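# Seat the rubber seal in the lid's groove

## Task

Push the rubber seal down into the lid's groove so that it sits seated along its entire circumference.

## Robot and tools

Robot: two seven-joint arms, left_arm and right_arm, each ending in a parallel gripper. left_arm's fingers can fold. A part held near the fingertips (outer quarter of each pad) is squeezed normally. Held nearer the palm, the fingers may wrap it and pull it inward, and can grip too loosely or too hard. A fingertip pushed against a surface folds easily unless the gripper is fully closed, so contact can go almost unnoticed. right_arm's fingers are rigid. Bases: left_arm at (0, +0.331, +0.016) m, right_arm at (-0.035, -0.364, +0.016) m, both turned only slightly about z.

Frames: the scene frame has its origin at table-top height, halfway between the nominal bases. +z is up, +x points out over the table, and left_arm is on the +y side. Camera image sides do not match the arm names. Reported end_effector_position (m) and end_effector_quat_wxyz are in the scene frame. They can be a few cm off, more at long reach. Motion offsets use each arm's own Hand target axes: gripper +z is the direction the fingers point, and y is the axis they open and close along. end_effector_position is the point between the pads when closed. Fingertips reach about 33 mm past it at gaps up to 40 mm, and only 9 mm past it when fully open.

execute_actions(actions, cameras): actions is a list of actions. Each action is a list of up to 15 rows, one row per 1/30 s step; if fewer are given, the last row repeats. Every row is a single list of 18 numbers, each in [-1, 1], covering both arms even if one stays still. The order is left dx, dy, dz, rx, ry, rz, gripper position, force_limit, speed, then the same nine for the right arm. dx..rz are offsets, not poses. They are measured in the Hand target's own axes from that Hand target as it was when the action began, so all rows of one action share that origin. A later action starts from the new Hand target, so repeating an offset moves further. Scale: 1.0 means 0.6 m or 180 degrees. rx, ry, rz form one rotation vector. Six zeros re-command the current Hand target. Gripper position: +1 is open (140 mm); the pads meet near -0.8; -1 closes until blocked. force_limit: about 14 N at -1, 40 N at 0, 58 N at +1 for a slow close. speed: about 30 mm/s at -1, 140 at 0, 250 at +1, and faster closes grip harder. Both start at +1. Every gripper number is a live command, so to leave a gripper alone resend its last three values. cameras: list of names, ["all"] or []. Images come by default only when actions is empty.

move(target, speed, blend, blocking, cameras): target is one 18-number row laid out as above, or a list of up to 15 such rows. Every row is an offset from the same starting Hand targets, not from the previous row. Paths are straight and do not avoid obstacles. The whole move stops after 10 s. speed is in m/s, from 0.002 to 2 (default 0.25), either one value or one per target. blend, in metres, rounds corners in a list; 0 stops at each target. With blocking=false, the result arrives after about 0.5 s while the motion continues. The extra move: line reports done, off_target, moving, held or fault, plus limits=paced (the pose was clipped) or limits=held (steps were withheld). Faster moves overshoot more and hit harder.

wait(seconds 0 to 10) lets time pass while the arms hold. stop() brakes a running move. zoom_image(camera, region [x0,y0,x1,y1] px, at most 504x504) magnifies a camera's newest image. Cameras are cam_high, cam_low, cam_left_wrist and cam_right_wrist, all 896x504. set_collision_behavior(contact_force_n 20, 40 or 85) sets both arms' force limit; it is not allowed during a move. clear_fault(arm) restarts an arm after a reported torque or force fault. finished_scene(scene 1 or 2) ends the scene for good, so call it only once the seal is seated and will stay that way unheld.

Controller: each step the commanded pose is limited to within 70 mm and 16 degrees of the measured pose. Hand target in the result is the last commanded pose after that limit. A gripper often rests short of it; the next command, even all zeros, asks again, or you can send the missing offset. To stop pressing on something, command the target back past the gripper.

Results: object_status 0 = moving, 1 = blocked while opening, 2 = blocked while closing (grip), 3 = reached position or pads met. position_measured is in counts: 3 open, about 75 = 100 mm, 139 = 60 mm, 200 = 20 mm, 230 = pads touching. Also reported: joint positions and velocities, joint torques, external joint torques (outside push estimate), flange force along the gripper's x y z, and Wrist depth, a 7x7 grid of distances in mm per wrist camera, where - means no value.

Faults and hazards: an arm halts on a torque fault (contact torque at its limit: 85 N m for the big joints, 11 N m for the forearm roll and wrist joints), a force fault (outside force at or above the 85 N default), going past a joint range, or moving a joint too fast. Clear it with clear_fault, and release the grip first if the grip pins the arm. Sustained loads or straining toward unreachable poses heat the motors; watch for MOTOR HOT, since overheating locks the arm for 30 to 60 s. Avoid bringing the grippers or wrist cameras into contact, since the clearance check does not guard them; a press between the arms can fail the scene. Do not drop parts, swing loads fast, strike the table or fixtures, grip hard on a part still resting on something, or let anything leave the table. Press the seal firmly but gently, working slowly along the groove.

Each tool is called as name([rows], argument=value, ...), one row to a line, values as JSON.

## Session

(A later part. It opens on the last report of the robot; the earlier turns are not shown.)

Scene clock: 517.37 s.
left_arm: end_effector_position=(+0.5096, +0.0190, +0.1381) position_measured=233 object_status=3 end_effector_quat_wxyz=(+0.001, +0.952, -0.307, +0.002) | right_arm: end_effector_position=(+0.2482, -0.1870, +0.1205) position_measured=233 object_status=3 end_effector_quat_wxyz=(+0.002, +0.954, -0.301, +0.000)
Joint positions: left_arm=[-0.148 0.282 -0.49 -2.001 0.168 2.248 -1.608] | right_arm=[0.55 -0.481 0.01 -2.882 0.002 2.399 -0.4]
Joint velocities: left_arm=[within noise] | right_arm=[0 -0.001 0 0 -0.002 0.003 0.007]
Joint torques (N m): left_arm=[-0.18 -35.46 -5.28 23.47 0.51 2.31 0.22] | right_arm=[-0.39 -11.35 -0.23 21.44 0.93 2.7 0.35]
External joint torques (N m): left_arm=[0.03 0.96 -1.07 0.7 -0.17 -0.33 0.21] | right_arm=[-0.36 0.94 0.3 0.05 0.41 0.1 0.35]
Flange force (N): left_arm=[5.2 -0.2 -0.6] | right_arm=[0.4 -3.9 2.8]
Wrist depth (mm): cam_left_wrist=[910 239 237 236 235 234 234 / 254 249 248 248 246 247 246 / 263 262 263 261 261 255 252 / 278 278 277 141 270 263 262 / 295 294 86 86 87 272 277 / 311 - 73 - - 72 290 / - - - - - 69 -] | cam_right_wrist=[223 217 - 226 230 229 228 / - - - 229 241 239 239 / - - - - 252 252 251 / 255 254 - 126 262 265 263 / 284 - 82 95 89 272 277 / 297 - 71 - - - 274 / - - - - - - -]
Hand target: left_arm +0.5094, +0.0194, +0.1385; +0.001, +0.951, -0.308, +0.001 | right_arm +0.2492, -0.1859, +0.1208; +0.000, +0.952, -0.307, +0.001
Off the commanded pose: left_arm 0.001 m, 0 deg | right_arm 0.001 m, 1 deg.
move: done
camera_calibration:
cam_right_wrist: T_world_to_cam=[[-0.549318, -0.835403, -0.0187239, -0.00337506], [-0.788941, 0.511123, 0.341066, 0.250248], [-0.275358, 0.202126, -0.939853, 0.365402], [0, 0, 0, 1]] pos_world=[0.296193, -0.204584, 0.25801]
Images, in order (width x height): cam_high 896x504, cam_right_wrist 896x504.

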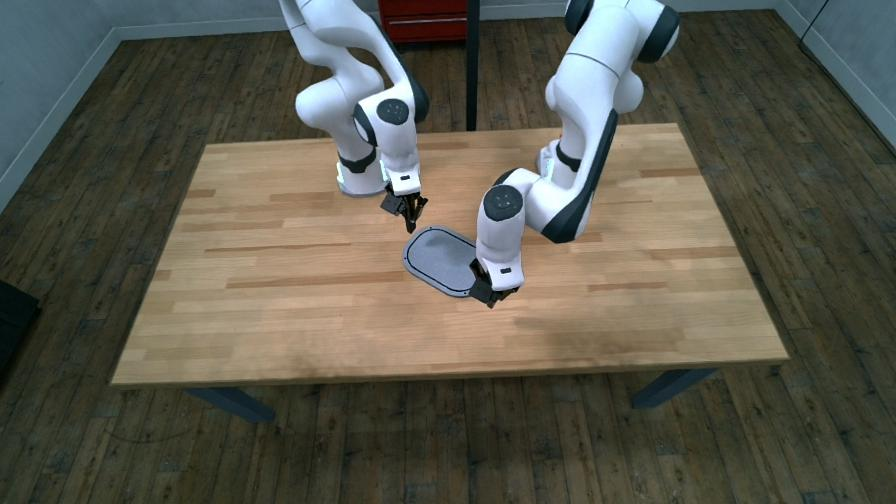

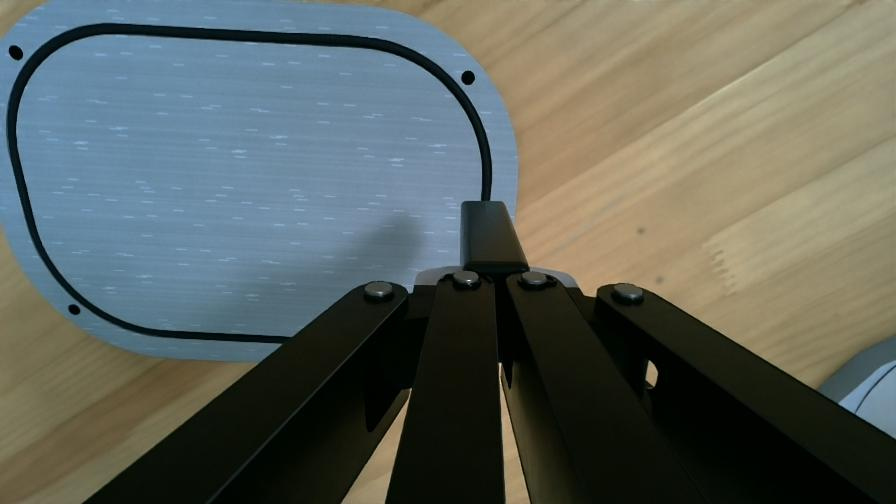

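move([
  [0,0,0,0,0,0,-1,-0.3,0,0.004,0.0157,0.113,0,0,0,-1,-0.3,0],
  [0,0,0,0,0,0,-1,-0.3,0,0.004,0.0157,0.1302,0,0,0,-1,-0.3,0],
  [0,0,0,0,0,0,-1,-0.3,0,0.004,0.0157,0.113,0,0,0,-1,-0.3,0],
  [0,0,0,0,0,0,-1,-0.3,0,0.025,0.0142,0.113,0,0,0,-1,-0.3,0],
  [0,0,0,0,0,0,-1,-0.3,0,0.025,0.0142,0.1302,0,0,0,-1,-0.3,0],
  [0,0,0,0,0,0,-1,-0.3,0,0.025,0.0142,0.113,0,0,0,-1,-0.3,0],
  [0,0,0,0,0,0,-1,-0.3,0,0.046,0.0092,0.113,0,0,0,-1,-0.3,0],
  [0,0,0,0,0,0,-1,-0.3,0,0.046,0.0092,0.1302,0,0,0,-1,-0.3,0],
], speed=[0.1,0.03,0.05,0.05,0.03,0.05,0.05,0.03], blend=[0.003,0,0.003,0.003,0,0.003,0.003,0])

move([
  [0,0,0,0,0,0,-1,-0.3,0,0,0,-0.0172,0,0,0,-1,-0.3,0],
  [0,0,0,0,0,0,-1,-0.3,0,0.0165,-0.0085,-0.0172,0,0,0,-1,-0.3,0],
  [0,0,0,0,0,0,-1,-0.3,0,0.0165,-0.0085,0,0,0,0,-1,-0.3,0],
  [0,0,0,0,0,0,-1,-0.3,0,0.0165,-0.0085,-0.0172,0,0,0,-1,-0.3,0],
  [0,0,0,0,0,0,-1,-0.3,0,0.0288,-0.0195,-0.0172,0,0,0,-1,-0.3,0],
  [0,0,0,0,0,0,-1,-0.3,0,0.0288,-0.0195,0,0,0,0,-1,-0.3,0],
  [0,0,0,0,0,0,-1,-0.3,0,0.0288,-0.0195,-0.0172,0,0,0,-1,-0.3,0],
  [0,0,0,0,0,0,-1,-0.3,0,0.041,-0.0307,-0.0172,0,0,0,-1,-0.3,0],
  [0,0,0,0,0,0,-1,-0.3,0,0.041,-0.0307,0,0,0,0,-1,-0.3,0],
], speed=[0.05,0.05,0.03,0.05,0.05,0.03,0.05,0.05,0.03], blend=[0.003,0.003,0,0.003,0.003,0,0.003,0.003,0], cameras=["cam_right_wrist"])

zoom_image(camera="cam_right_wrist", region=[350, 100, 600, 300])

Scene clock: 543.73 s.
left_arm: end_effector_position=(+0.5096, +0.0190, +0.1381) position_measured=233 object_status=3 end_effector_quat_wxyz=(+0.001, +0.952, -0.307, +0.002) | right_arm: end_effector_position=(+0.2665, -0.2063, +0.0449) position_measured=233 object_status=3 end_effector_quat_wxyz=(+0.002, +0.950, -0.312, -0.002)
Joint positions: left_arm=[-0.148 0.282 -0.49 -2.001 0.168 2.248 -1.608] | right_arm=[0.518 -0.212 -0.043 -2.909 -0.021 2.693 -0.441]
Joint velocities: left_arm=[within noise] | right_arm=[0.001 0 0 0 0.002 0 -0.004]
Joint torques (N m): left_arm=[-0.17 -35.41 -5.32 23.52 0.54 2.33 0.21] | right_arm=[-1.38 -11.6 -1.43 16.22 0.05 4.58 -0.34]
External joint torques (N m): left_arm=[-0.28 1.09 -1.38 0.68 -0.15 -0.31 0.21] | right_arm=[-1.38 5.92 -1.42 -0.84 -0.28 2 -0.34]
Flange force (N): left_arm=[5.7 0.3 -0.3] | right_arm=[11.1 -10.5 30.3]
Wrist depth (mm): cam_left_wrist=[917 238 235 236 235 235 235 / 255 250 248 248 247 248 246 / 264 263 262 261 260 255 252 / 278 277 276 141 269 262 261 / 296 295 86 85 87 271 278 / 312 - 73 - - 72 296 / - - - - - 69 -] | cam_right_wrist=[161 160 161 162 162 161 161 / - 156 157 167 169 169 168 / - - - 165 178 177 177 / - 177 - 139 185 186 186 / - - 83 93 89 193 196 / 198 - 71 - - - 205 / - - - - - - -]
Hand target: left_arm +0.5094, +0.0194, +0.1385; +0.001, +0.951, -0.308, +0.001 | right_arm +0.2684, -0.2066, +0.0427; +0.000, +0.952, -0.307, +0.001
Off the commanded pose: left_arm 0.001 m, 0 deg | right_arm 0.003 m, 1 deg.
move: done

Scene clock: 546.67 s.
left_arm: end_effector_position=(+0.5096, +0.0190, +0.1381) position_measured=233 object_status=3 end_effector_quat_wxyz=(+0.001, +0.952, -0.307, +0.002) | right_arm: end_effector_position=(+0.2971, -0.2066, +0.0446) position_measured=233 object_status=3 end_effector_quat_wxyz=(+0.002, +0.950, -0.311, -0.002)
Joint positions: left_arm=[-0.148 0.282 -0.49 -2.001 0.168 2.248 -1.608] | right_arm=[0.514 -0.135 -0.078 -2.824 -0.027 2.684 -0.476]
Joint velocities: left_arm=[within noise] | right_arm=[0.001 0 0 0 0.001 0 -0.005]
Joint torques (N m): left_arm=[-0.14 -35.41 -5.28 23.51 0.51 2.32 0.23] | right_arm=[-0.5 -15.11 -0.67 16.77 0.21 4.5 -0.26]
External joint torques (N m): left_arm=[-0.11 1.18 -1.2 0.62 -0.18 -0.33 0.23] | right_arm=[-0.46 5.3 -0.75 -0.49 -0.13 1.9 -0.26]
Flange force (N): left_arm=[5.6 0.0 -0.2] | right_arm=[7.7 -9.4 25.0]
Wrist depth (mm): cam_left_wrist=[927 239 236 236 235 235 235 / 255 249 248 248 246 247 247 / 264 263 262 261 261 254 253 / 279 277 278 141 270 263 262 / 296 295 86 85 87 272 278 / 311 - 73 - - 72 291 / - - - - - 69 -] | cam_right_wrist=[163 163 163 162 162 161 161 / 168 169 169 170 169 169 168 / - 168 169 166 178 177 177 / - 176 174 121 185 187 186 / - - 82 95 89 193 196 / - - 71 - - - 206 / - - - - - - -]
Hand target: left_arm +0.5094, +0.0194, +0.1385; +0.001, +0.951, -0.308, +0.001 | right_arm +0.2992, -0.2060, +0.0428; +0.000, +0.952, -0.307, +0.001
Off the commanded pose: left_arm 0.001 m, 0 deg | right_arm 0.003 m, 1 deg.
move: done
camera_calibration:
cam_right_wrist: T_world_to_cam=[[-0.566669, -0.82377, -0.0170298, 0.0131293], [-0.776839, 0.527269, 0.34425, 0.32428], [-0.274603, 0.208305, -0.938724, 0.312577], [0, 0, 0, 1]] pos_world=[0.345188, -0.225279, 0.182013]
Images, in order (width x height): cam_right_wrist 896x504.

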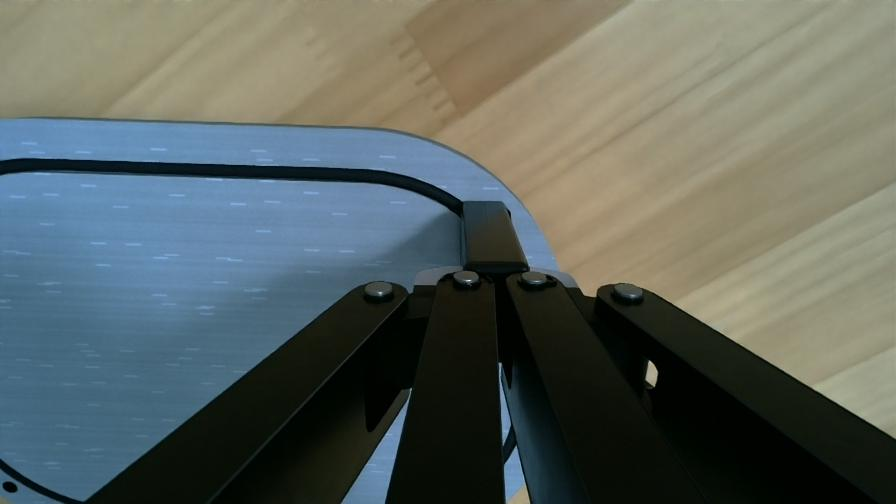

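Scaled by 2.016.

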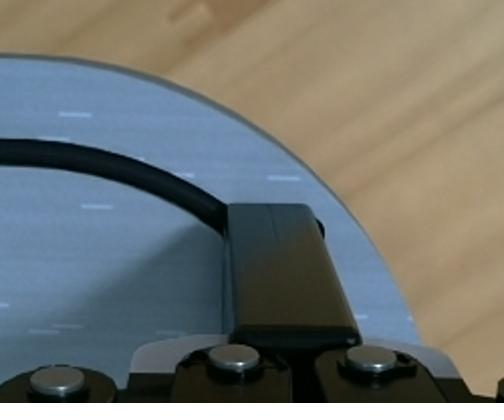

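move([
  [0,0,0,0,0,0,-1,-0.3,0,0,0,-0.0172,0,0,0,-1,-0.3,0],
  [0,0,0,0,0,0,-1,-0.3,0,0.0072,-0.0127,-0.0172,0,0,0,-1,-0.3,0],
  [0,0,0,0,0,0,-1,-0.3,0,0.0072,-0.0127,0,0,0,0,-1,-0.3,0],
  [0,0,0,0,0,0,-1,-0.3,0,0.0072,-0.0127,-0.0172,0,0,0,-1,-0.3,0],
  [0,0,0,0,0,0,-1,-0.3,0,0.0127,-0.0265,-0.0172,0,0,0,-1,-0.3,0],
  [0,0,0,0,0,0,-1,-0.3,0,0.0127,-0.0265,0,0,0,0,-1,-0.3,0],
  [0,0,0,0,0,0,-1,-0.3,0,0.0127,-0.0265,-0.0172,0,0,0,-1,-0.3,0],
  [0,0,0,0,0,0,-1,-0.3,0,0.0178,-0.0408,-0.0172,0,0,0,-1,-0.3,0],
  [0,0,0,0,0,0,-1,-0.3,0,0.0178,-0.0408,0,0,0,0,-1,-0.3,0],
], speed=[0.05,0.05,0.03,0.05,0.05,0.03,0.05,0.05,0.03], blend=[0.003,0.003,0,0.003,0.003,0,0.003,0.003,0])

move([
  [0,0,0,0,0,0,-1,-0.3,0,0,0,-0.0172,0,0,0,-1,-0.3,0],
  [0,0,0,0,0,0,-1,-0.3,0,0.0022,-0.0204,-0.0172,0,0,0,-1,-0.3,0],
  [0,0,0,0,0,0,-1,-0.3,0,0.0022,-0.0204,0,0,0,0,-1,-0.3,0],
  [0,0,0,0,0,0,-1,-0.3,0,0.0022,-0.0204,-0.0172,0,0,0,-1,-0.3,0],
  [0,0,0,0,0,0,-1,-0.3,0,0.0035,-0.0409,-0.0172,0,0,0,-1,-0.3,0],
  [0,0,0,0,0,0,-1,-0.3,0,0.0035,-0.0409,0,0,0,0,-1,-0.3,0],
  [0,0,0,0,0,0,-1,-0.3,0,0.0035,-0.0409,-0.0172,0,0,0,-1,-0.3,0],
  [0,0,0,0,0,0,-1,-0.3,0,0.0035,-0.0627,-0.0172,0,0,0,-1,-0.3,0],
  [0,0,0,0,0,0,-1,-0.3,0,0.0035,-0.0627,0,0,0,0,-1,-0.3,0],
], speed=[0.05,0.05,0.03,0.05,0.05,0.03,0.05,0.05,0.03], blend=[0.003,0.003,0,0.003,0.003,0,0.003,0.003,0])

move([
  [0,0,0,0,0,0,-1,-0.3,0,0,0,-0.0172,0,0,0,-1,-0.3,0],
  [0,0,0,0,0,0,-1,-0.3,0,0,-0.0204,-0.0172,0,0,0,-1,-0.3,0],
  [0,0,0,0,0,0,-1,-0.3,0,0,-0.0204,0,0,0,0,-1,-0.3,0],
  [0,0,0,0,0,0,-1,-0.3,0,0,-0.0204,-0.0172,0,0,0,-1,-0.3,0],
  [0,0,0,0,0,0,-1,-0.3,0,0,-0.0409,-0.0172,0,0,0,-1,-0.3,0],
  [0,0,0,0,0,0,-1,-0.3,0,0,-0.0409,0,0,0,0,-1,-0.3,0],
  [0,0,0,0,0,0,-1,-0.3,0,0,-0.0409,-0.0172,0,0,0,-1,-0.3,0],
  [0,0,0,0,0,0,-1,-0.3,0,0,-0.0627,-0.0172,0,0,0,-1,-0.3,0],
  [0,0,0,0,0,0,-1,-0.3,0,0,-0.0627,0,0,0,0,-1,-0.3,0],
], speed=[0.05,0.05,0.03,0.05,0.05,0.03,0.05,0.05,0.03], blend=[0.003,0.003,0,0.003,0.003,0,0.003,0.003,0])

move(target=[0,0,0,0,0,0,-1,-0.3,0,-0.15,0.1,-0.16,0,0,0,-1,-0.3,0], cameras=["all"])

zoom_image(camera="cam_right_wrist", region=[150, 0, 550, 250])

Scene clock: 566.00 s.
left_arm: end_effector_position=(+0.5096, +0.0190, +0.1381) position_measured=233 object_status=3 end_effector_quat_wxyz=(+0.001, +0.952, -0.307, +0.002) | right_arm: end_effector_position=(+0.3209, -0.1943, +0.0445) position_measured=233 object_status=3 end_effector_quat_wxyz=(+0.003, +0.951, -0.310, -0.001)
Joint positions: left_arm=[-0.148 0.282 -0.49 -2.001 0.168 2.248 -1.608] | right_arm=[0.52 -0.065 -0.078 -2.741 -0.018 2.671 -0.481]
Joint torques (N m): left_arm=[-0.17 -35.45 -5.3 23.5 0.54 2.33 0.18] | right_arm=[0.59 -18.65 0.66 17.08 0.91 4.19 -0.34]
External joint torques (N m): left_arm=[-0.23 1.26 -1.3 0.53 -0.15 -0.33 0.18] | right_arm=[0.61 4.34 0.62 -0.39 0.56 1.6 -0.34]
Flange force (N): left_arm=[5.6 0.3 0.1] | right_arm=[3.5 -8.6 19.2]
Wrist depth (mm): cam_left_wrist=[917 239 237 236 234 235 234 / 255 249 249 248 247 247 247 / 263 263 262 260 261 255 252 / 278 277 277 141 270 262 262 / 296 295 86 85 87 272 278 / 310 - 73 - - 72 292 / - - - - - 69 -] | cam_right_wrist=[163 163 163 162 162 161 161 / 171 171 171 170 170 169 169 / - 168 169 168 178 178 177 / - - - 125 183 187 186 / - - 82 95 89 193 197 / 196 - 71 - - - 205 / - - - - - - -]
Hand target: left_arm +0.5094, +0.0194, +0.1385; +0.001, +0.951, -0.308, +0.001 | right_arm +0.3221, -0.1924, +0.0428; +0.000, +0.952, -0.307, +0.001
Off the commanded pose: left_arm 0.001 m, 0 deg | right_arm 0.003 m, 0 deg.
move: done

Scene clock: 569.13 s.
left_arm: end_effector_position=(+0.5096, +0.0190, +0.1381) position_measured=233 object_status=3 end_effector_quat_wxyz=(+0.001, +0.952, -0.307, +0.002) | right_arm: end_effector_position=(+0.3449, -0.1653, +0.0444) position_measured=233 object_status=3 end_effector_quat_wxyz=(+0.003, +0.953, -0.303, -0.001)
Joint positions: left_arm=[-0.148 0.282 -0.49 -2.001 0.168 2.248 -1.608] | right_arm=[0.538 0.019 -0.056 -2.631 -0.004 2.646 -0.469]
Joint torques (N m): left_arm=[-0.15 -35.43 -5.3 23.51 0.52 2.31 0.22] | right_arm=[0.6 -22.63 0.81 17.91 0.94 4.06 0.23]
External joint torques (N m): left_arm=[-0.12 1.12 -1.23 0.67 -0.17 -0.33 0.22] | right_arm=[0.59 3.86 0.82 -0.1 0.57 1.44 0.23]
Flange force (N): left_arm=[5.6 0.0 -0.3] | right_arm=[1.7 -8.0 15.3]
Wrist depth (mm): cam_left_wrist=[914 238 236 236 235 235 235 / 255 249 248 248 246 247 247 / 264 262 262 260 260 254 253 / 278 278 278 141 270 262 262 / 295 294 86 85 87 272 277 / 311 - 73 - - 72 292 / - - - - - 69 -] | cam_right_wrist=[163 163 163 162 162 161 161 / 171 171 170 170 169 169 168 / 178 170 169 175 175 177 177 / 173 - - 116 171 185 186 / - - 82 94 89 193 197 / - - 71 - - - 206 / - - - - - - -]
Hand target: left_arm +0.5094, +0.0194, +0.1385; +0.001, +0.951, -0.308, +0.001 | right_arm +0.3458, -0.1631, +0.0428; +0.000, +0.952, -0.307, +0.001
Off the commanded pose: left_arm 0.001 m, 0 deg | right_arm 0.003 m, 1 deg.
move: done

Scene clock: 572.27 s.
left_arm: end_effector_position=(+0.5096, +0.0190, +0.1381) position_measured=233 object_status=3 end_effector_quat_wxyz=(+0.001, +0.952, -0.307, +0.002) | right_arm: end_effector_position=(+0.3672, -0.1349, +0.0443) position_measured=233 object_status=3 end_effector_quat_wxyz=(+0.003, +0.953, -0.303, +0.000)
Joint positions: left_arm=[-0.148 0.282 -0.49 -2.001 0.168 2.248 -1.608] | right_arm=[0.554 0.099 -0.036 -2.52 0.001 2.616 -0.436]
Joint velocities: left_arm=[within noise] | right_arm=[0 0 -0.001 0 -0.001 0 0.004]
Joint torques (N m): left_arm=[-0.17 -35.41 -5.31 23.47 0.51 2.32 0.19] | right_arm=[0.92 -26.47 1.15 18.37 0.88 3.9 0.2]
External joint torques (N m): left_arm=[-0.16 1.21 -1.25 0.58 -0.17 -0.33 0.18] | right_arm=[0.97 3.23 1.21 -0.12 0.49 1.28 0.2]
Flange force (N): left_arm=[5.6 0.1 -0.1] | right_arm=[0.1 -6.5 11.9]
Wrist depth (mm): cam_left_wrist=[910 239 237 236 234 235 235 / 255 249 248 248 248 247 246 / 263 263 261 260 261 254 253 / 278 278 277 141 270 262 259 / 297 295 86 86 87 272 276 / 310 - 73 - - 72 292 / - - - - - 69 -] | cam_right_wrist=[164 163 163 163 162 161 161 / 171 171 171 170 170 169 169 / 180 178 172 169 172 176 177 / 190 178 177 126 171 173 185 / 201 - 82 94 89 84 194 / 212 - 71 - - - 206 / - - - - - - -]
Hand target: left_arm +0.5094, +0.0194, +0.1385; +0.001, +0.951, -0.308, +0.001 | right_arm +0.3678, -0.1326, +0.0428; +0.000, +0.952, -0.307, +0.001
Off the commanded pose: left_arm 0.001 m, 0 deg | right_arm 0.003 m, 1 deg.
move: done

Scene clock: 574.00 s.
left_arm: end_effector_position=(+0.5096, +0.0190, +0.1381) position_measured=233 object_status=3 end_effector_quat_wxyz=(+0.001, +0.952, -0.307, +0.002) | right_arm: end_effector_position=(+0.2606, -0.1282, +0.1386) position_measured=233 object_status=3 end_effector_quat_wxyz=(+0.000, +0.954, -0.301, +0.002)
Joint positions: left_arm=[-0.148 0.282 -0.49 -2.001 0.168 2.248 -1.608] | right_arm=[0.618 -0.374 0.059 -2.739 0.026 2.367 -0.304]
Joint velocities: left_arm=[within noise] | right_arm=[-0.001 -0.001 0 0.002 0 -0.002 0.004]
Joint torques (N m): left_arm=[-0.16 -35.4 -5.3 23.52 0.54 2.32 0.22] | right_arm=[-0.66 -16.7 -0.58 21.13 0.93 2.37 0.35]
External joint torques (N m): left_arm=[-0.18 1.1 -1.28 0.73 -0.15 -0.31 0.22] | right_arm=[-0.64 -0.29 0.25 -0.69 0.4 -0.24 0.35]
Flange force (N): left_arm=[5.8 0.1 -0.3] | right_arm=[-1.5 2.7 -0.6]
Wrist depth (mm): cam_left_wrist=[914 240 236 235 235 235 234 / 256 249 248 248 247 247 246 / 263 262 262 261 260 255 253 / 278 278 276 141 271 261 261 / 294 295 86 86 87 272 278 / 311 - 73 - - 72 291 / - - - - - 69 -] | cam_right_wrist=[250 236 - - 241 245 244 / 261 249 - - - 257 255 / 274 262 - - 262 269 268 / 289 288 - 139 274 281 280 / 305 302 82 94 89 291 294 / 319 - 71 - - - 305 / - - - - - - -]
Hand target: left_arm +0.5094, +0.0194, +0.1385; +0.001, +0.951, -0.308, +0.001 | right_arm +0.2596, -0.1286, +0.1387; +0.000, +0.952, -0.307, +0.001
Off the commanded pose: left_arm 0.001 m, 0 deg | right_arm 0.001 m, 1 deg.
move: done
camera_calibration:
cam_left_wrist: T_world_to_cam=[[-0.581468, -0.813514, -0.00947933, 0.326017], [-0.76633, 0.543756, 0.342152, 0.33731], [-0.273191, 0.206214, -0.939597, 0.41297], [0, 0, 0, 1]] pos_world=[0.560879, -0.00335559, 0.275705]
cam_right_wrist: T_world_to_cam=[[-0.548896, -0.835554, -0.0236984, 0.0534665], [-0.790682, 0.509804, 0.339001, 0.224238], [-0.271172, 0.204814, -0.940488, 0.373284], [0, 0, 0, 1]] pos_world=[0.307872, -0.146097, 0.27632]

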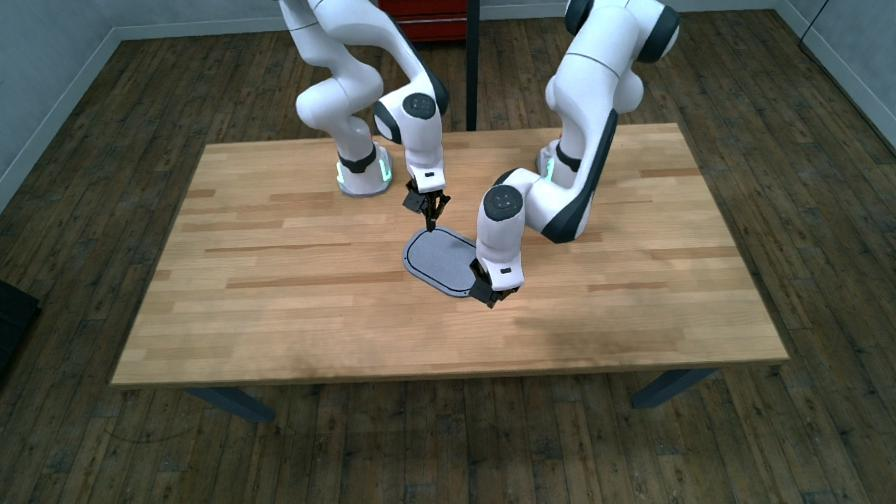

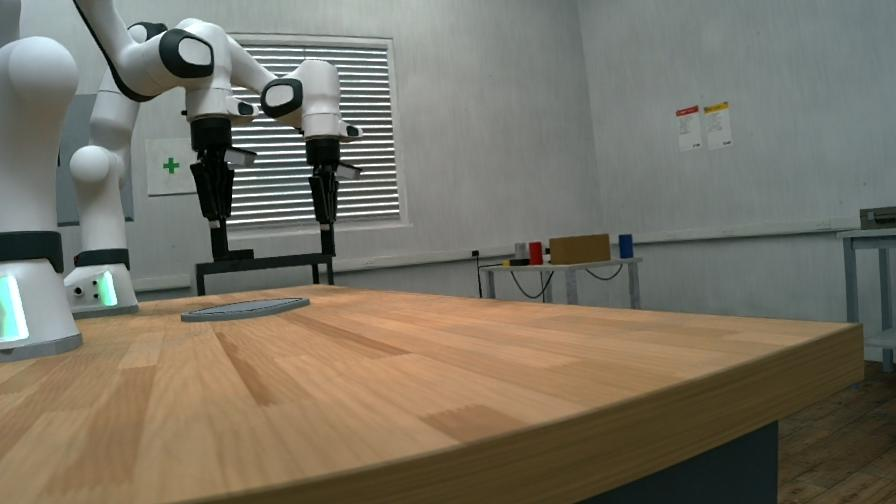

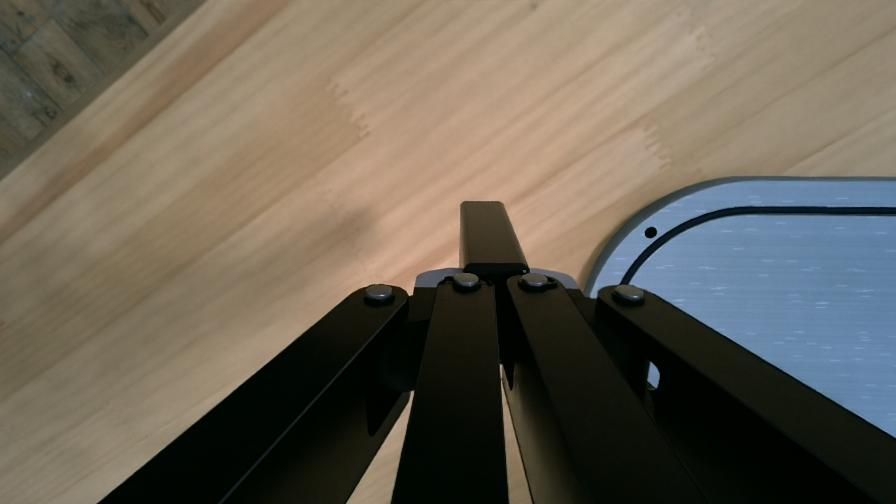

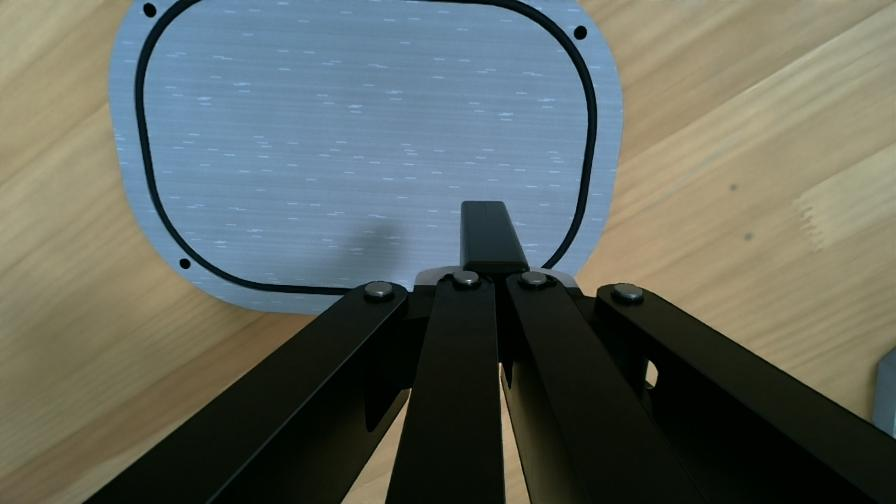

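Scaled by 1.260.

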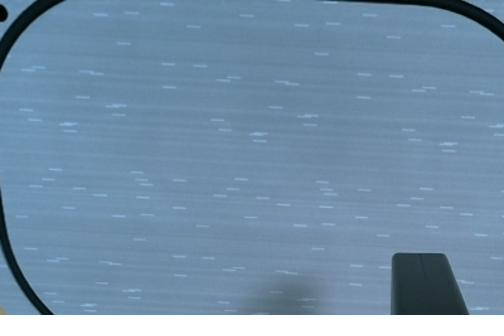

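execute_actions(actions=[])

Scene clock: 589.63 s.
left_arm: end_effector_position=(+0.5096, +0.0190, +0.1381) position_measured=233 object_status=3 end_effector_quat_wxyz=(+0.001, +0.952, -0.307, +0.002) | right_arm: end_effector_position=(+0.2605, -0.1283, +0.1386) position_measured=233 object_status=3 end_effector_quat_wxyz=(+0.000, +0.953, -0.302, +0.002)
Joint positions: left_arm=[-0.148 0.282 -0.49 -2.001 0.168 2.248 -1.608] | right_arm=[0.618 -0.374 0.059 -2.739 0.026 2.367 -0.302]
Joint velocities: within noise
Joint torques (N m): left_arm=[-0.16 -35.41 -5.3 23.47 0.52 2.33 0.2] | right_arm=[-0.66 -16.74 -0.59 21.04 0.95 2.38 0.29]
External joint torques (N m): left_arm=[-0.08 1.23 -1.18 0.56 -0.17 -0.33 0.2] | right_arm=[-0.73 -0.35 0.16 -0.76 0.42 -0.22 0.29]
Flange force (N): left_arm=[5.5 0.0 0.0] | right_arm=[-1.3 3.2 -0.6]
Wrist depth (mm): cam_left_wrist=[914 239 237 236 234 235 235 / 255 249 249 247 246 246 247 / 263 262 262 261 260 254 252 / 278 278 278 141 270 264 261 / 295 295 86 85 87 273 277 / 311 - 73 - - 72 291 / - - - - - 69 -] | cam_right_wrist=[250 - - - 239 245 244 / 261 243 - - 254 256 255 / 274 - - 251 260 268 268 / 288 291 - 125 272 282 281 / 305 303 82 94 89 291 296 / 318 - 71 - - - 309 / - - - - - - -]
Hand target: left_arm +0.5094, +0.0194, +0.1385; +0.001, +0.951, -0.308, +0.001 | right_arm +0.2596, -0.1286, +0.1387; +0.000, +0.952, -0.307, +0.001
Tool commands: left_gripper/position=-1.0 left_gripper/force_limit=-0.3 left_gripper/speed=+0.0 right_gripper/position=-1.0 right_gripper/force_limit=-0.3 right_gripper/speed=+0.0
Off the commanded pose: left_arm 0.001 m, 0 deg | right_arm 0.001 m, 1 deg.
camera_calibration:
cam_left_wrist: T_world_to_cam=[[-0.581468, -0.813514, -0.00947933, 0.326017], [-0.76633, 0.543756, 0.342152, 0.33731], [-0.273191, 0.206214, -0.939597, 0.41297], [0, 0, 0, 1]] pos_world=[0.560879, -0.00335559, 0.275705]
cam_right_wrist: T_world_to_cam=[[-0.550311, -0.834629, -0.0234879, 0.0537621], [-0.789769, 0.511192, 0.33904, 0.224177], [-0.270966, 0.205128, -0.940479, 0.373279], [0, 0, 0, 1]] pos_world=[0.30778, -0.146296, 0.276319]

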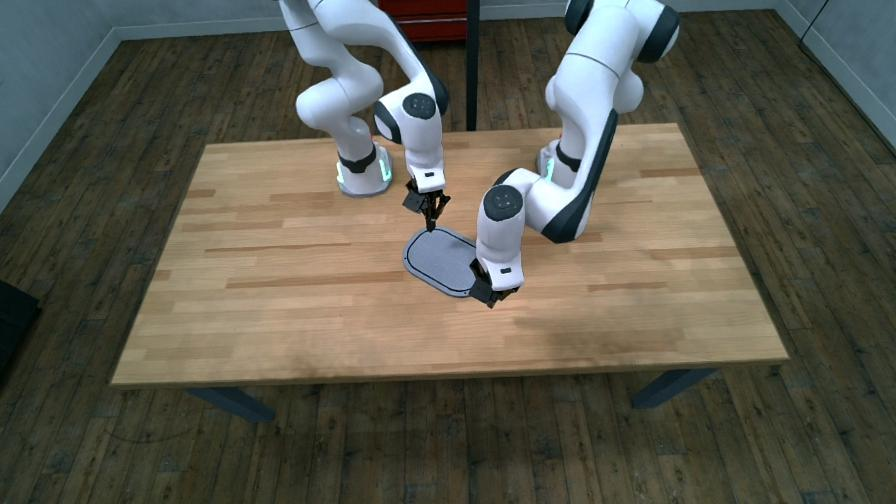

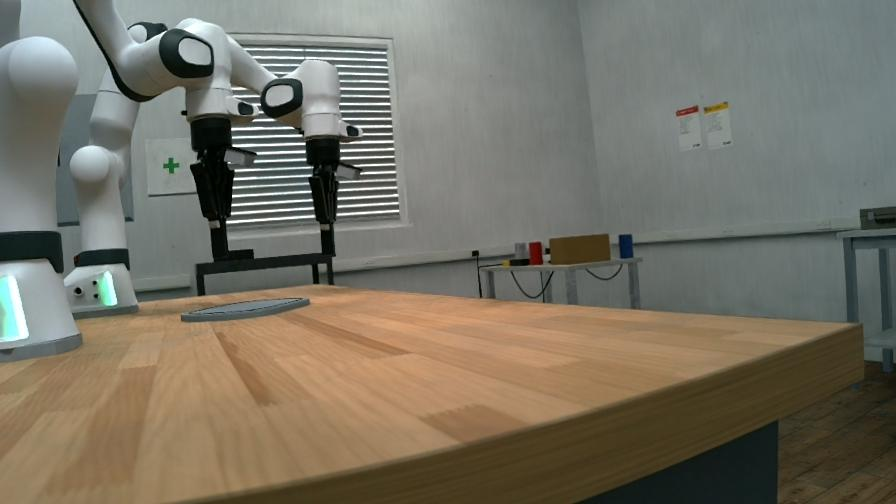

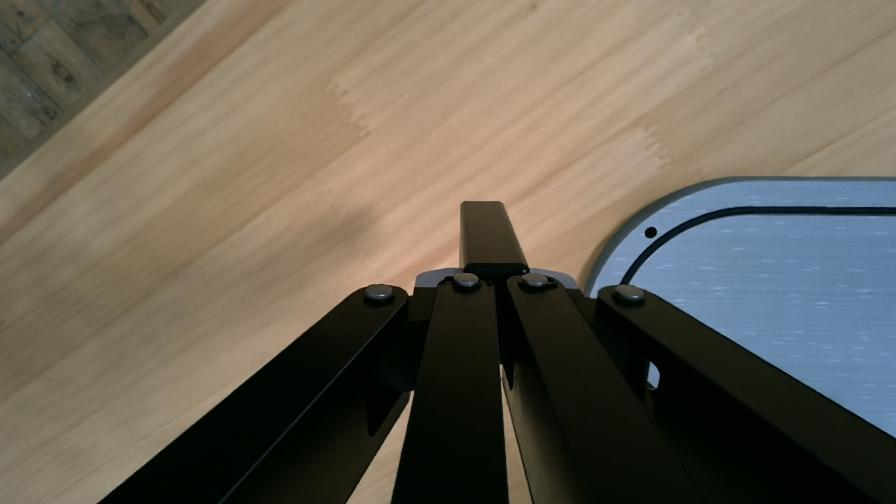

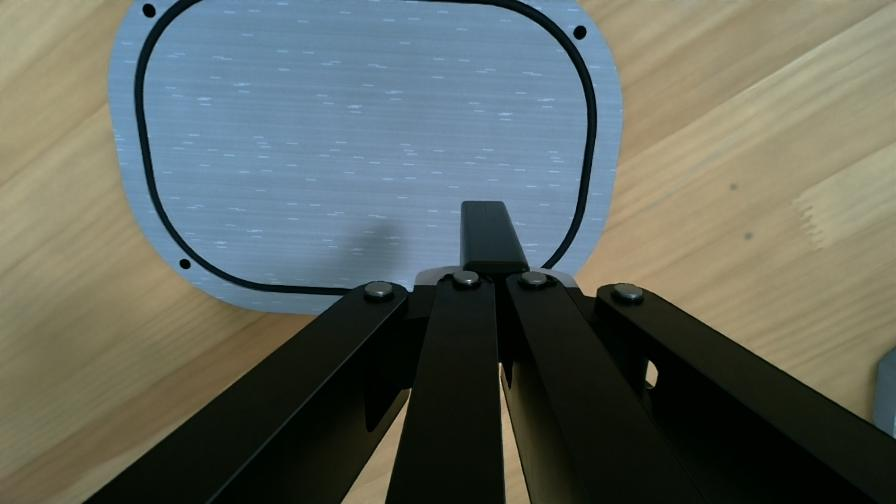

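move(target=[0,0,-0.1,0,0,0,-1,-0.3,0,-0.1,0,-0.03,0,0,0,-1,-0.3,0], speed=0.1, cameras=["cam_right_wrist"])

zoom_image(camera="cam_right_wrist", region=[50, 0, 350, 250])

zoom_image(camera="cam_right_wrist", region=[350, 0, 650, 250])

Scene clock: 596.23 s.
left_arm: end_effector_position=(+0.5098, +0.0191, +0.1977) position_measured=233 object_status=3 end_effector_quat_wxyz=(+0.001, +0.952, -0.307, +0.002) | right_arm: end_effector_position=(+0.2116, -0.0933, +0.1564) position_measured=233 object_status=3 end_effector_quat_wxyz=(+0.000, +0.954, -0.301, +0.002)
Joint positions: left_arm=[-0.133 0.203 -0.508 -1.937 0.115 2.117 -1.573] | right_arm=[0.672 -0.457 0.167 -2.75 0.094 2.298 -0.197]
Joint velocities: left_arm=[within noise] | right_arm=[0.001 0 0.001 0.001 0 -0.001 0.005]
Joint torques (N m): left_arm=[0.04 -33.87 -4.34 24.26 0.36 2.31 0.16] | right_arm=[-0.71 -14.15 -1.79 21.99 0.95 2.37 0.28]
External joint torques (N m): left_arm=[0.2 1.15 -1.14 0.29 -0.39 -0.34 0.16] | right_arm=[-0.76 -0.3 0.18 -0.39 0.39 -0.2 0.28]
Flange force (N): left_arm=[4.0 -0.1 -0.5] | right_arm=[-0.6 1.9 -0.7]
Wrist depth (mm): cam_left_wrist=[986 961 290 288 289 289 289 / 1009 306 303 305 304 303 302 / 330 323 321 323 317 311 311 / 342 341 339 141 330 326 325 / 362 362 86 86 87 336 344 / 383 - 73 - - 72 363 / - - - - - 69 -] | cam_right_wrist=[268 - - - 255 261 260 / 278 - - - 266 273 272 / 292 291 - - 287 286 285 / 307 306 304 139 299 300 299 / 324 320 82 94 89 309 314 / 339 - 71 - - - 328 / - - - - - - -]
Hand target: left_arm +0.5093, +0.0196, +0.1985; +0.001, +0.951, -0.308, +0.001 | right_arm +0.2109, -0.0935, +0.1566; +0.000, +0.952, -0.307, +0.001
Off the commanded pose: left_arm 0.001 m, 0 deg | right_arm 0.001 m, 1 deg.
move: done
camera_calibration:
cam_right_wrist: T_world_to_cam=[[-0.548931, -0.835541, -0.0233671, 0.0561202], [-0.790521, 0.509865, 0.339286, 0.161663], [-0.271573, 0.204717, -0.940393, 0.369588], [0, 0, 0, 1]] pos_world=[0.258974, -0.111196, 0.294019]
Images, in order (width x height): cam_right_wrist 896x504.

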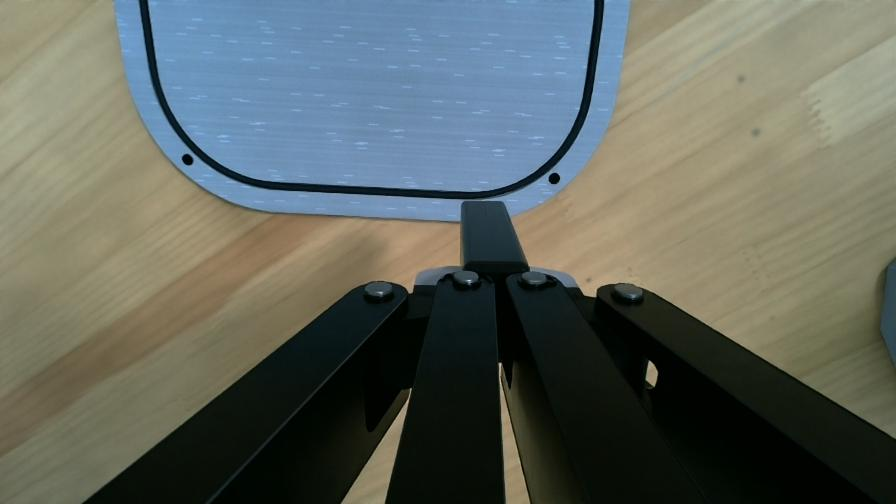

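Scaled by 1.680.

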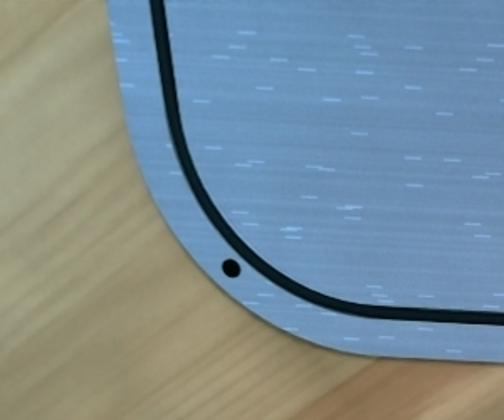

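Scaled by 1.680.

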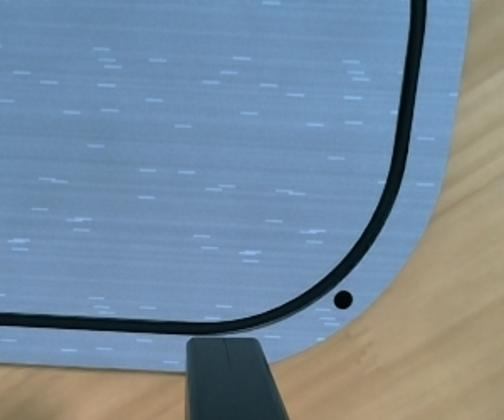

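zoom_image(camera="cam_right_wrist", region=[420, 120, 600, 220])

zoom_image(camera="cam_right_wrist", region=[140, 80, 320, 210])

zoom_image(camera="cam_right_wrist", region=[300, 150, 480, 230])

Scaled by 2.800.

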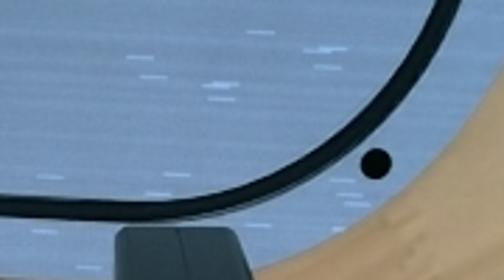

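Scaled by 2.800.

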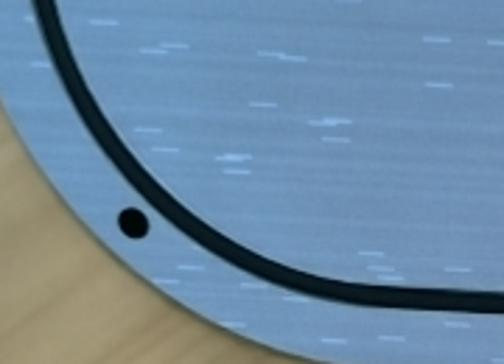

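Scaled by 2.800.

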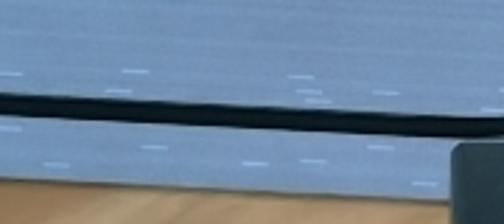

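move([
  [0,0,0,0,0,0,-1,-0.3,0,-0.0197,0.0008,0.165,0,0,0,-1,-0.3,0],
  [0,0,0,0,0,0,-1,-0.3,0,-0.0197,0.0008,0.1918,0,0,0,-1,-0.3,0],
  [0,0,0,0,0,0,-1,-0.3,0,-0.0197,0.0008,0.174,0,0,0,-1,-0.3,0],
  [0,0,0,0,0,0,-1,-0.3,0,-0.0075,0.0292,0.174,0,0,0,-1,-0.3,0],
  [0,0,0,0,0,0,-1,-0.3,0,-0.0075,0.0292,0.1918,0,0,0,-1,-0.3,0],
], speed=[0.1,0.03,0.05,0.05,0.03], blend=[0.003,0,0.003,0.003,0])

Scene clock: 623.67 s.
left_arm: end_effector_position=(+0.5098, +0.0191, +0.1976) position_measured=233 object_status=3 end_effector_quat_wxyz=(+0.001, +0.952, -0.308, +0.002) | right_arm: end_effector_position=(+0.1965, -0.1062, +0.0445) position_measured=233 object_status=3 end_effector_quat_wxyz=(+0.002, +0.950, -0.312, +0.000)
Joint positions: left_arm=[-0.133 0.203 -0.508 -1.937 0.115 2.117 -1.572] | right_arm=[0.654 -0.196 0.207 -2.889 0.09 2.691 -0.158]
Joint torques (N m): left_arm=[-0.11 -33.87 -4.23 24.32 0.36 2.33 0.22] | right_arm=[0.52 -10.37 -0.8 15.87 0.3 5.01 -0.34]
External joint torques (N m): left_arm=[-0.15 1.14 -1.22 0.29 -0.39 -0.34 0.22] | right_arm=[0.47 7.22 0.13 -1.25 -0.02 2.45 -0.34]
Flange force (N): left_arm=[4.2 0.2 -0.4] | right_arm=[1.9 -15.9 36.3]
Wrist depth (mm): cam_left_wrist=[964 943 290 289 289 288 288 / 1009 306 306 305 303 303 303 / 331 320 320 320 316 311 310 / 342 341 339 141 329 324 325 / 363 361 86 85 87 336 344 / 387 - 73 - - 72 356 / - - - - - 69 -] | cam_right_wrist=[- 152 154 151 - 160 161 / 160 162 158 157 158 169 169 / - - 166 - 168 177 176 / 191 178 - 125 186 186 185 / 200 200 83 94 89 193 196 / 212 - 71 - - - 205 / - - - - - - -]
Hand target: left_arm +0.5093, +0.0196, +0.1985; +0.001, +0.951, -0.308, +0.001 | right_arm +0.1972, -0.1052, +0.0415; +0.000, +0.952, -0.307, +0.001
Off the commanded pose: left_arm 0.001 m, 0 deg | right_arm 0.003 m, 1 deg.
move: done

move([
  [0,0,0,0,0,0,-1,-0.3,0,0,0,-0.017,0,0,0,-1,-0.3,0],
  [0,0,0,0,0,0,-1,-0.3,0,0.0093,0.0198,-0.017,0,0,0,-1,-0.3,0],
  [0,0,0,0,0,0,-1,-0.3,0,0.0093,0.0198,0.0005,0,0,0,-1,-0.3,0],
  [0,0,0,0,0,0,-1,-0.3,0,0.0093,0.0198,-0.017,0,0,0,-1,-0.3,0],
  [0,0,0,0,0,0,-1,-0.3,0,0.0243,0.0378,-0.017,0,0,0,-1,-0.3,0],
  [0,0,0,0,0,0,-1,-0.3,0,0.0243,0.0378,0.0005,0,0,0,-1,-0.3,0],
], speed=[0.05,0.05,0.03,0.05,0.05,0.03], blend=[0.003,0.003,0,0.003,0.003,0])

move([
  [0,0,0,0,0,0,-1,-0.3,0,0,0,-0.05,0,0,0,-1,-0.3,0],
  [0,0,0,0,0,0,-1,-0.3,0,-0.11,0.0,-0.13,0,0,0,-1,-0.3,0],
], speed=0.08, blend=0.01, cameras=["cam_right_wrist"])

Scene clock: 632.33 s.
left_arm: end_effector_position=(+0.5098, +0.0191, +0.1976) position_measured=233 object_status=3 end_effector_quat_wxyz=(+0.001, +0.952, -0.308, +0.002) | right_arm: end_effector_position=(+0.1953, -0.1319, +0.0447) position_measured=233 object_status=3 end_effector_quat_wxyz=(+0.001, +0.950, -0.313, +0.000)
Joint positions: left_arm=[-0.133 0.203 -0.508 -1.937 0.115 2.117 -1.572] | right_arm=[0.66 -0.255 0.153 -2.951 0.088 2.696 -0.206]
Joint velocities: left_arm=[within noise] | right_arm=[0 0 -0.002 0 -0.001 -0.001 -0.005]
Joint torques (N m): left_arm=[-0.1 -33.9 -4.23 24.25 0.36 2.32 0.18] | right_arm=[-0.58 -7.67 -1.27 15.01 0.06 4.98 -0.41]
External joint torques (N m): left_arm=[-0.2 0.98 -1.28 0.34 -0.39 -0.32 0.18] | right_arm=[-0.59 8.06 -0.35 -2.16 -0.26 2.39 -0.41]
Flange force (N): left_arm=[3.9 0.4 -0.6] | right_arm=[5.9 -17.8 42.8]
Wrist depth (mm): cam_left_wrist=[972 957 290 289 289 289 288 / 1013 307 305 303 303 302 303 / 329 321 321 320 317 311 311 / 342 341 338 141 330 327 325 / 364 362 86 85 87 338 344 / 385 - 73 - - 72 356 / - - - - - 69 -] | cam_right_wrist=[- 152 151 150 154 161 160 / - - - - 161 169 168 / - - 168 - 175 177 176 / - - - 125 185 186 185 / 201 200 82 94 89 193 195 / 212 - 71 - - - 205 / - - - - - - -]
Hand target: left_arm +0.5093, +0.0196, +0.1985; +0.001, +0.951, -0.308, +0.001 | right_arm +0.1957, -0.1321, +0.0412; +0.000, +0.952, -0.307, +0.001
Off the commanded pose: left_arm 0.001 m, 0 deg | right_arm 0.004 m, 1 deg.
move: off_target (right_arm)

Scene clock: 634.67 s.
left_arm: end_effector_position=(+0.5098, +0.0191, +0.1976) position_measured=233 object_status=3 end_effector_quat_wxyz=(+0.001, +0.952, -0.308, +0.002) | right_arm: end_effector_position=(+0.1423, -0.0937, +0.1185) position_measured=233 object_status=3 end_effector_quat_wxyz=(+0.000, +0.954, -0.301, +0.002)
Joint positions: left_arm=[-0.133 0.203 -0.508 -1.937 0.115 2.117 -1.572] | right_arm=[0.775 -0.532 0.252 -2.915 0.181 2.389 -0.098]
Joint velocities: left_arm=[within noise] | right_arm=[0.001 -0.001 0.001 0.001 -0.001 0 0.007]
Joint torques (N m): left_arm=[-0.13 -33.85 -4.24 24.29 0.35 2.32 0.25] | right_arm=[-0.65 -10.33 -2.73 21.35 0.92 2.35 0.34]
External joint torques (N m): left_arm=[-0.15 1.15 -1.21 0.34 -0.4 -0.33 0.25] | right_arm=[-0.66 -0.11 0.12 -0.01 0.41 -0.23 0.34]
Flange force (N): left_arm=[4.4 0.2 -0.5] | right_arm=[-0.4 0.3 -1.0]
Wrist depth (mm): cam_left_wrist=[961 943 290 289 289 288 289 / 1009 306 305 303 303 303 303 / 330 322 323 321 317 311 310 / 342 340 340 141 330 325 324 / 362 363 86 85 87 338 344 / 387 - 73 - - 72 362 / - - - - - 69 -] | cam_right_wrist=[- - - - 228 227 225 / 243 243 - 239 238 237 236 / 254 253 252 250 250 249 247 / 267 266 265 258 261 261 260 / 281 280 83 94 89 269 273 / 299 - 71 - - - 285 / - - - - - - -]
Hand target: left_arm +0.5093, +0.0196, +0.1985; +0.001, +0.951, -0.308, +0.001 | right_arm +0.1421, -0.0934, +0.1191; +0.000, +0.952, -0.307, +0.001
Off the commanded pose: left_arm 0.001 m, 0 deg | right_arm 0.001 m, 1 deg.
move: done
camera_calibration:
cam_right_wrist: T_world_to_cam=[[-0.548865, -0.835609, -0.022494, 0.0166741], [-0.790294, 0.509956, 0.339678, 0.11989], [-0.272367, 0.204214, -0.940273, 0.315299], [0, 0, 0, 1]] pos_world=[0.189778, -0.111594, 0.256118]
Images, in order (width x height): cam_right_wrist 896x504.

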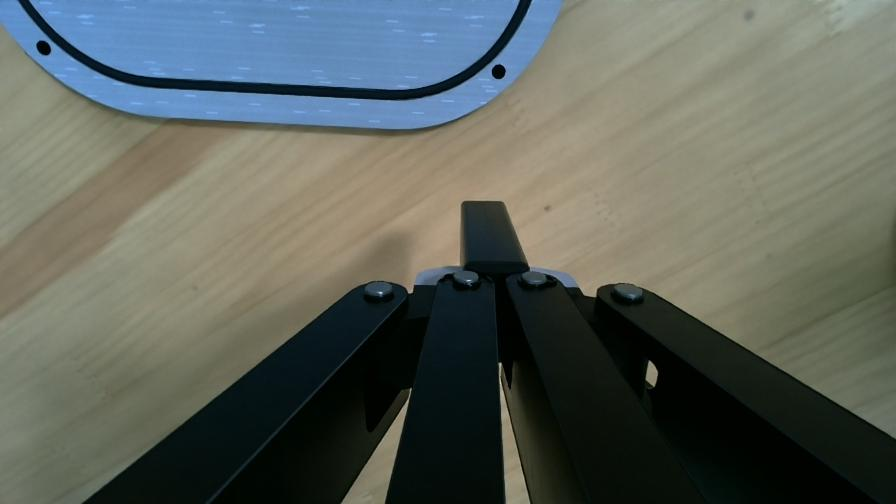

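move([
  [0,0,0,0,0,0,-1,-0.3,0,0.3427,-0.0708,0.0,0,0,0,-1,-0.3,0],
  [0,0,0,0,0,0,-1,-0.3,0,0.3427,-0.0708,0.1,0,0,0,-1,-0.3,0],
  [0,0,0,0,0,0,-1,-0.3,0,0.3427,-0.0708,0.131,0,0,0,-1,-0.3,0],
  [0,0,0,0,0,0,-1,-0.3,0,0.3427,-0.0708,0.112,0,0,0,-1,-0.3,0],
  [0,0,0,0,0,0,-1,-0.3,0,0.3427,-0.1042,0.112,0,0,0,-1,-0.3,0],
  [0,0,0,0,0,0,-1,-0.3,0,0.3427,-0.1042,0.131,0,0,0,-1,-0.3,0],
], speed=[0.15,0.08,0.03,0.05,0.05,0.03], blend=[0.01,0.003,0,0.003,0.003,0])

move([
  [0,0,0,0,0,0,-1,-0.3,0,0,0,-0.019,0,0,0,-1,-0.3,0],
  [0,0,0,0,0,0,-1,-0.3,0,0,-0.0333,-0.019,0,0,0,-1,-0.3,0],
  [0,0,0,0,0,0,-1,-0.3,0,0,-0.0333,0.0,0,0,0,-1,-0.3,0],
  [0,0,0,0,0,0,-1,-0.3,0,0,-0.0333,-0.019,0,0,0,-1,-0.3,0],
  [0,0,0,0,0,0,-1,-0.3,0,0,-0.0666,-0.019,0,0,0,-1,-0.3,0],
  [0,0,0,0,0,0,-1,-0.3,0,0,-0.0666,0.0,0,0,0,-1,-0.3,0],
], speed=[0.05,0.05,0.03,0.05,0.05,0.03], blend=[0.003,0.003,0,0.003,0.003,0])

move([
  [0,0,0,0,0,0,-1,-0.3,0,0,0,-0.05,0,0,0,-1,-0.3,0],
  [0,0,0,0,0,0,-1,-0.3,0,-0.16,0.06,-0.13,0,0,0,-1,-0.3,0],
], speed=0.12, blend=0.01, cameras=["cam_right_wrist"])

zoom_image(camera="cam_right_wrist", region=[200, 0, 704, 250])

Scene clock: 652.23 s.
left_arm: end_effector_position=(+0.5098, +0.0191, +0.1976) position_measured=233 object_status=3 end_effector_quat_wxyz=(+0.001, +0.952, -0.308, +0.002) | right_arm: end_effector_position=(+0.3448, -0.1650, +0.0442) position_measured=233 object_status=3 end_effector_quat_wxyz=(+0.002, +0.952, -0.305, +0.000)
Joint positions: left_arm=[-0.133 0.203 -0.508 -1.937 0.115 2.117 -1.572] | right_arm=[0.569 0.02 -0.087 -2.632 -0.002 2.648 -0.466]
Joint torques (N m): left_arm=[-0.13 -33.89 -4.26 24.31 0.37 2.33 0.18] | right_arm=[1.17 -19.7 1.28 17.26 1.02 4.64 0.13]
External joint torques (N m): left_arm=[-0.1 1 -1.19 0.41 -0.38 -0.31 0.18] | right_arm=[1.22 6.76 1.35 -0.71 0.65 2.03 0.12]
Flange force (N): left_arm=[4.2 0.2 -0.7] | right_arm=[2.8 -12.8 25.6]
Wrist depth (mm): cam_left_wrist=[972 964 290 289 288 288 288 / 1017 305 305 303 303 303 302 / 330 323 323 320 318 310 307 / 343 340 339 141 330 325 325 / 363 360 86 86 87 339 344 / 385 - 73 - - 72 361 / - - - - - 69 -] | cam_right_wrist=[163 163 163 162 162 161 161 / 171 171 171 170 169 169 168 / 178 170 169 168 174 177 177 / 178 - - 126 170 184 186 / - - 82 94 89 194 196 / 201 - 71 - - - 205 / - - - - - - -]
Hand target: left_arm +0.5093, +0.0196, +0.1985; +0.001, +0.951, -0.308, +0.001 | right_arm +0.3456, -0.1630, +0.0408; +0.000, +0.952, -0.307, +0.001
Off the commanded pose: left_arm 0.001 m, 0 deg | right_arm 0.004 m, 0 deg.
move: off_target (right_arm)

Scene clock: 654.70 s.
left_arm: end_effector_position=(+0.5098, +0.0191, +0.1976) position_measured=233 object_status=3 end_effector_quat_wxyz=(+0.001, +0.952, -0.308, +0.002) | right_arm: end_effector_position=(+0.3685, -0.1328, +0.0441) position_measured=233 object_status=3 end_effector_quat_wxyz=(+0.002, +0.953, -0.303, +0.000)
Joint positions: left_arm=[-0.133 0.203 -0.508 -1.937 0.115 2.117 -1.572] | right_arm=[0.588 0.105 -0.066 -2.514 0.008 2.615 -0.438]
Joint torques (N m): left_arm=[-0.16 -33.89 -4.29 24.33 0.38 2.33 0.21] | right_arm=[1.05 -23.99 1.24 17.9 1.09 4.35 0.34]
External joint torques (N m): left_arm=[-0.11 0.95 -1.21 0.42 -0.38 -0.32 0.21] | right_arm=[1.06 5.66 1.35 -0.42 0.7 1.78 0.34]
Flange force (N): left_arm=[4.1 0.2 -0.8] | right_arm=[1.4 -10.6 19.5]
Wrist depth (mm): cam_left_wrist=[972 947 289 290 289 289 288 / 1005 305 305 303 302 303 304 / 331 321 321 322 316 311 303 / 342 341 340 141 329 325 223 / 362 363 86 86 87 338 344 / 384 - 73 - - 72 363 / - - - - - 69 -] | cam_right_wrist=[163 163 163 162 161 161 161 / 172 171 171 170 170 169 168 / 180 178 171 169 170 175 177 / 190 179 - 127 - 174 184 / 200 184 82 94 89 180 194 / 212 - 71 - - - 205 / - - - - - - -]
Hand target: left_arm +0.5093, +0.0196, +0.1985; +0.001, +0.951, -0.308, +0.001 | right_arm +0.3689, -0.1306, +0.0408; +0.000, +0.952, -0.307, +0.001
Off the commanded pose: left_arm 0.001 m, 0 deg | right_arm 0.004 m, 1 deg.
move: off_target (right_arm)

Scene clock: 657.00 s.
left_arm: end_effector_position=(+0.5098, +0.0191, +0.1976) position_measured=233 object_status=3 end_effector_quat_wxyz=(+0.001, +0.952, -0.308, +0.002) | right_arm: end_effector_position=(+0.2707, -0.1032, +0.1186) position_measured=233 object_status=3 end_effector_quat_wxyz=(+0.000, +0.954, -0.301, +0.002)
Joint positions: left_arm=[-0.133 0.203 -0.508 -1.937 0.115 2.117 -1.572] | right_arm=[0.656 -0.252 0.053 -2.687 0.015 2.437 -0.263]
Joint velocities: left_arm=[within noise] | right_arm=[0 0.001 0 0 0 -0.002 0.006]
Joint torques (N m): left_arm=[-0.13 -33.85 -4.25 24.27 0.35 2.32 0.21] | right_arm=[-0.69 -20.29 -0.3 20.22 0.9 2.39 0.28]
External joint torques (N m): left_arm=[-0.16 1.03 -1.24 0.34 -0.4 -0.33 0.21] | right_arm=[-0.72 -0.36 0.2 -0.85 0.41 -0.22 0.28]
Flange force (N): left_arm=[4.0 0.3 -0.6] | right_arm=[-1.2 3.5 -0.8]
Wrist depth (mm): cam_left_wrist=[968 957 289 288 289 288 288 / 994 306 305 303 303 303 302 / 331 322 322 320 317 312 311 / 341 340 339 141 329 325 325 / 360 361 86 86 87 338 345 / 385 - 73 - - 72 358 / - - - - - 69 -] | cam_right_wrist=[232 224 - 217 216 225 226 / 243 - - - - 235 237 / 255 252 - - - 249 248 / 268 265 - 120 - 262 260 / 284 281 82 94 89 271 274 / 298 - 71 - - - 287 / - - - - - - -]
Hand target: left_arm +0.5093, +0.0196, +0.1985; +0.001, +0.951, -0.308, +0.001 | right_arm +0.2699, -0.1036, +0.1187; +0.000, +0.952, -0.307, +0.001
Off the commanded pose: left_arm 0.001 m, 0 deg | right_arm 0.001 m, 1 deg.
move: done
camera_calibration:
cam_right_wrist: T_world_to_cam=[[-0.548718, -0.83567, -0.0237476, 0.0794214], [-0.790735, 0.509574, 0.339223, 0.226269], [-0.271378, 0.204916, -0.940406, 0.352178], [0, 0, 0, 1]] pos_world=[0.318072, -0.121098, 0.25632]
Images, in order (width x height): cam_right_wrist 896x504.

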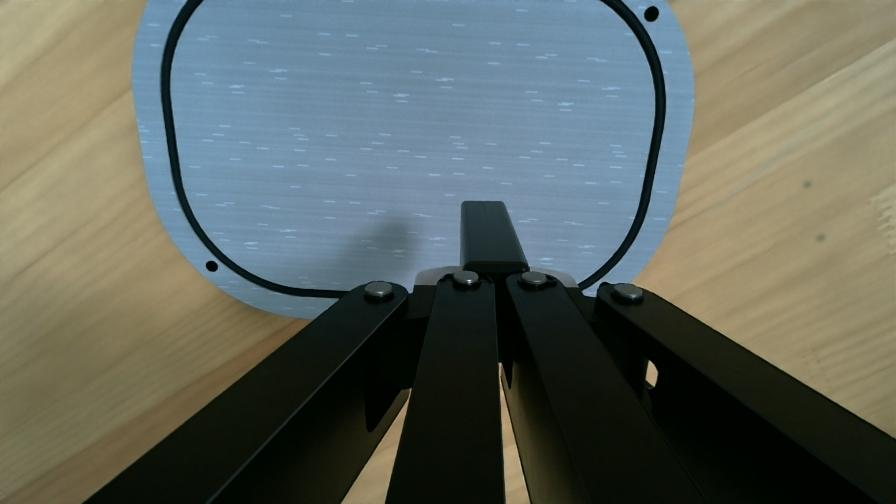

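Scaled by 1.000.

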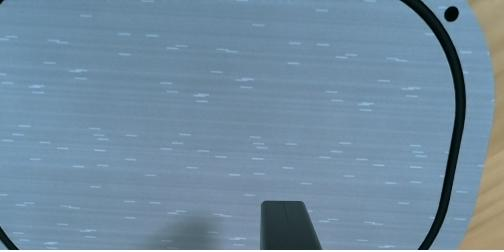

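finished_scene(scene=1)

The scene is finished: the task was done.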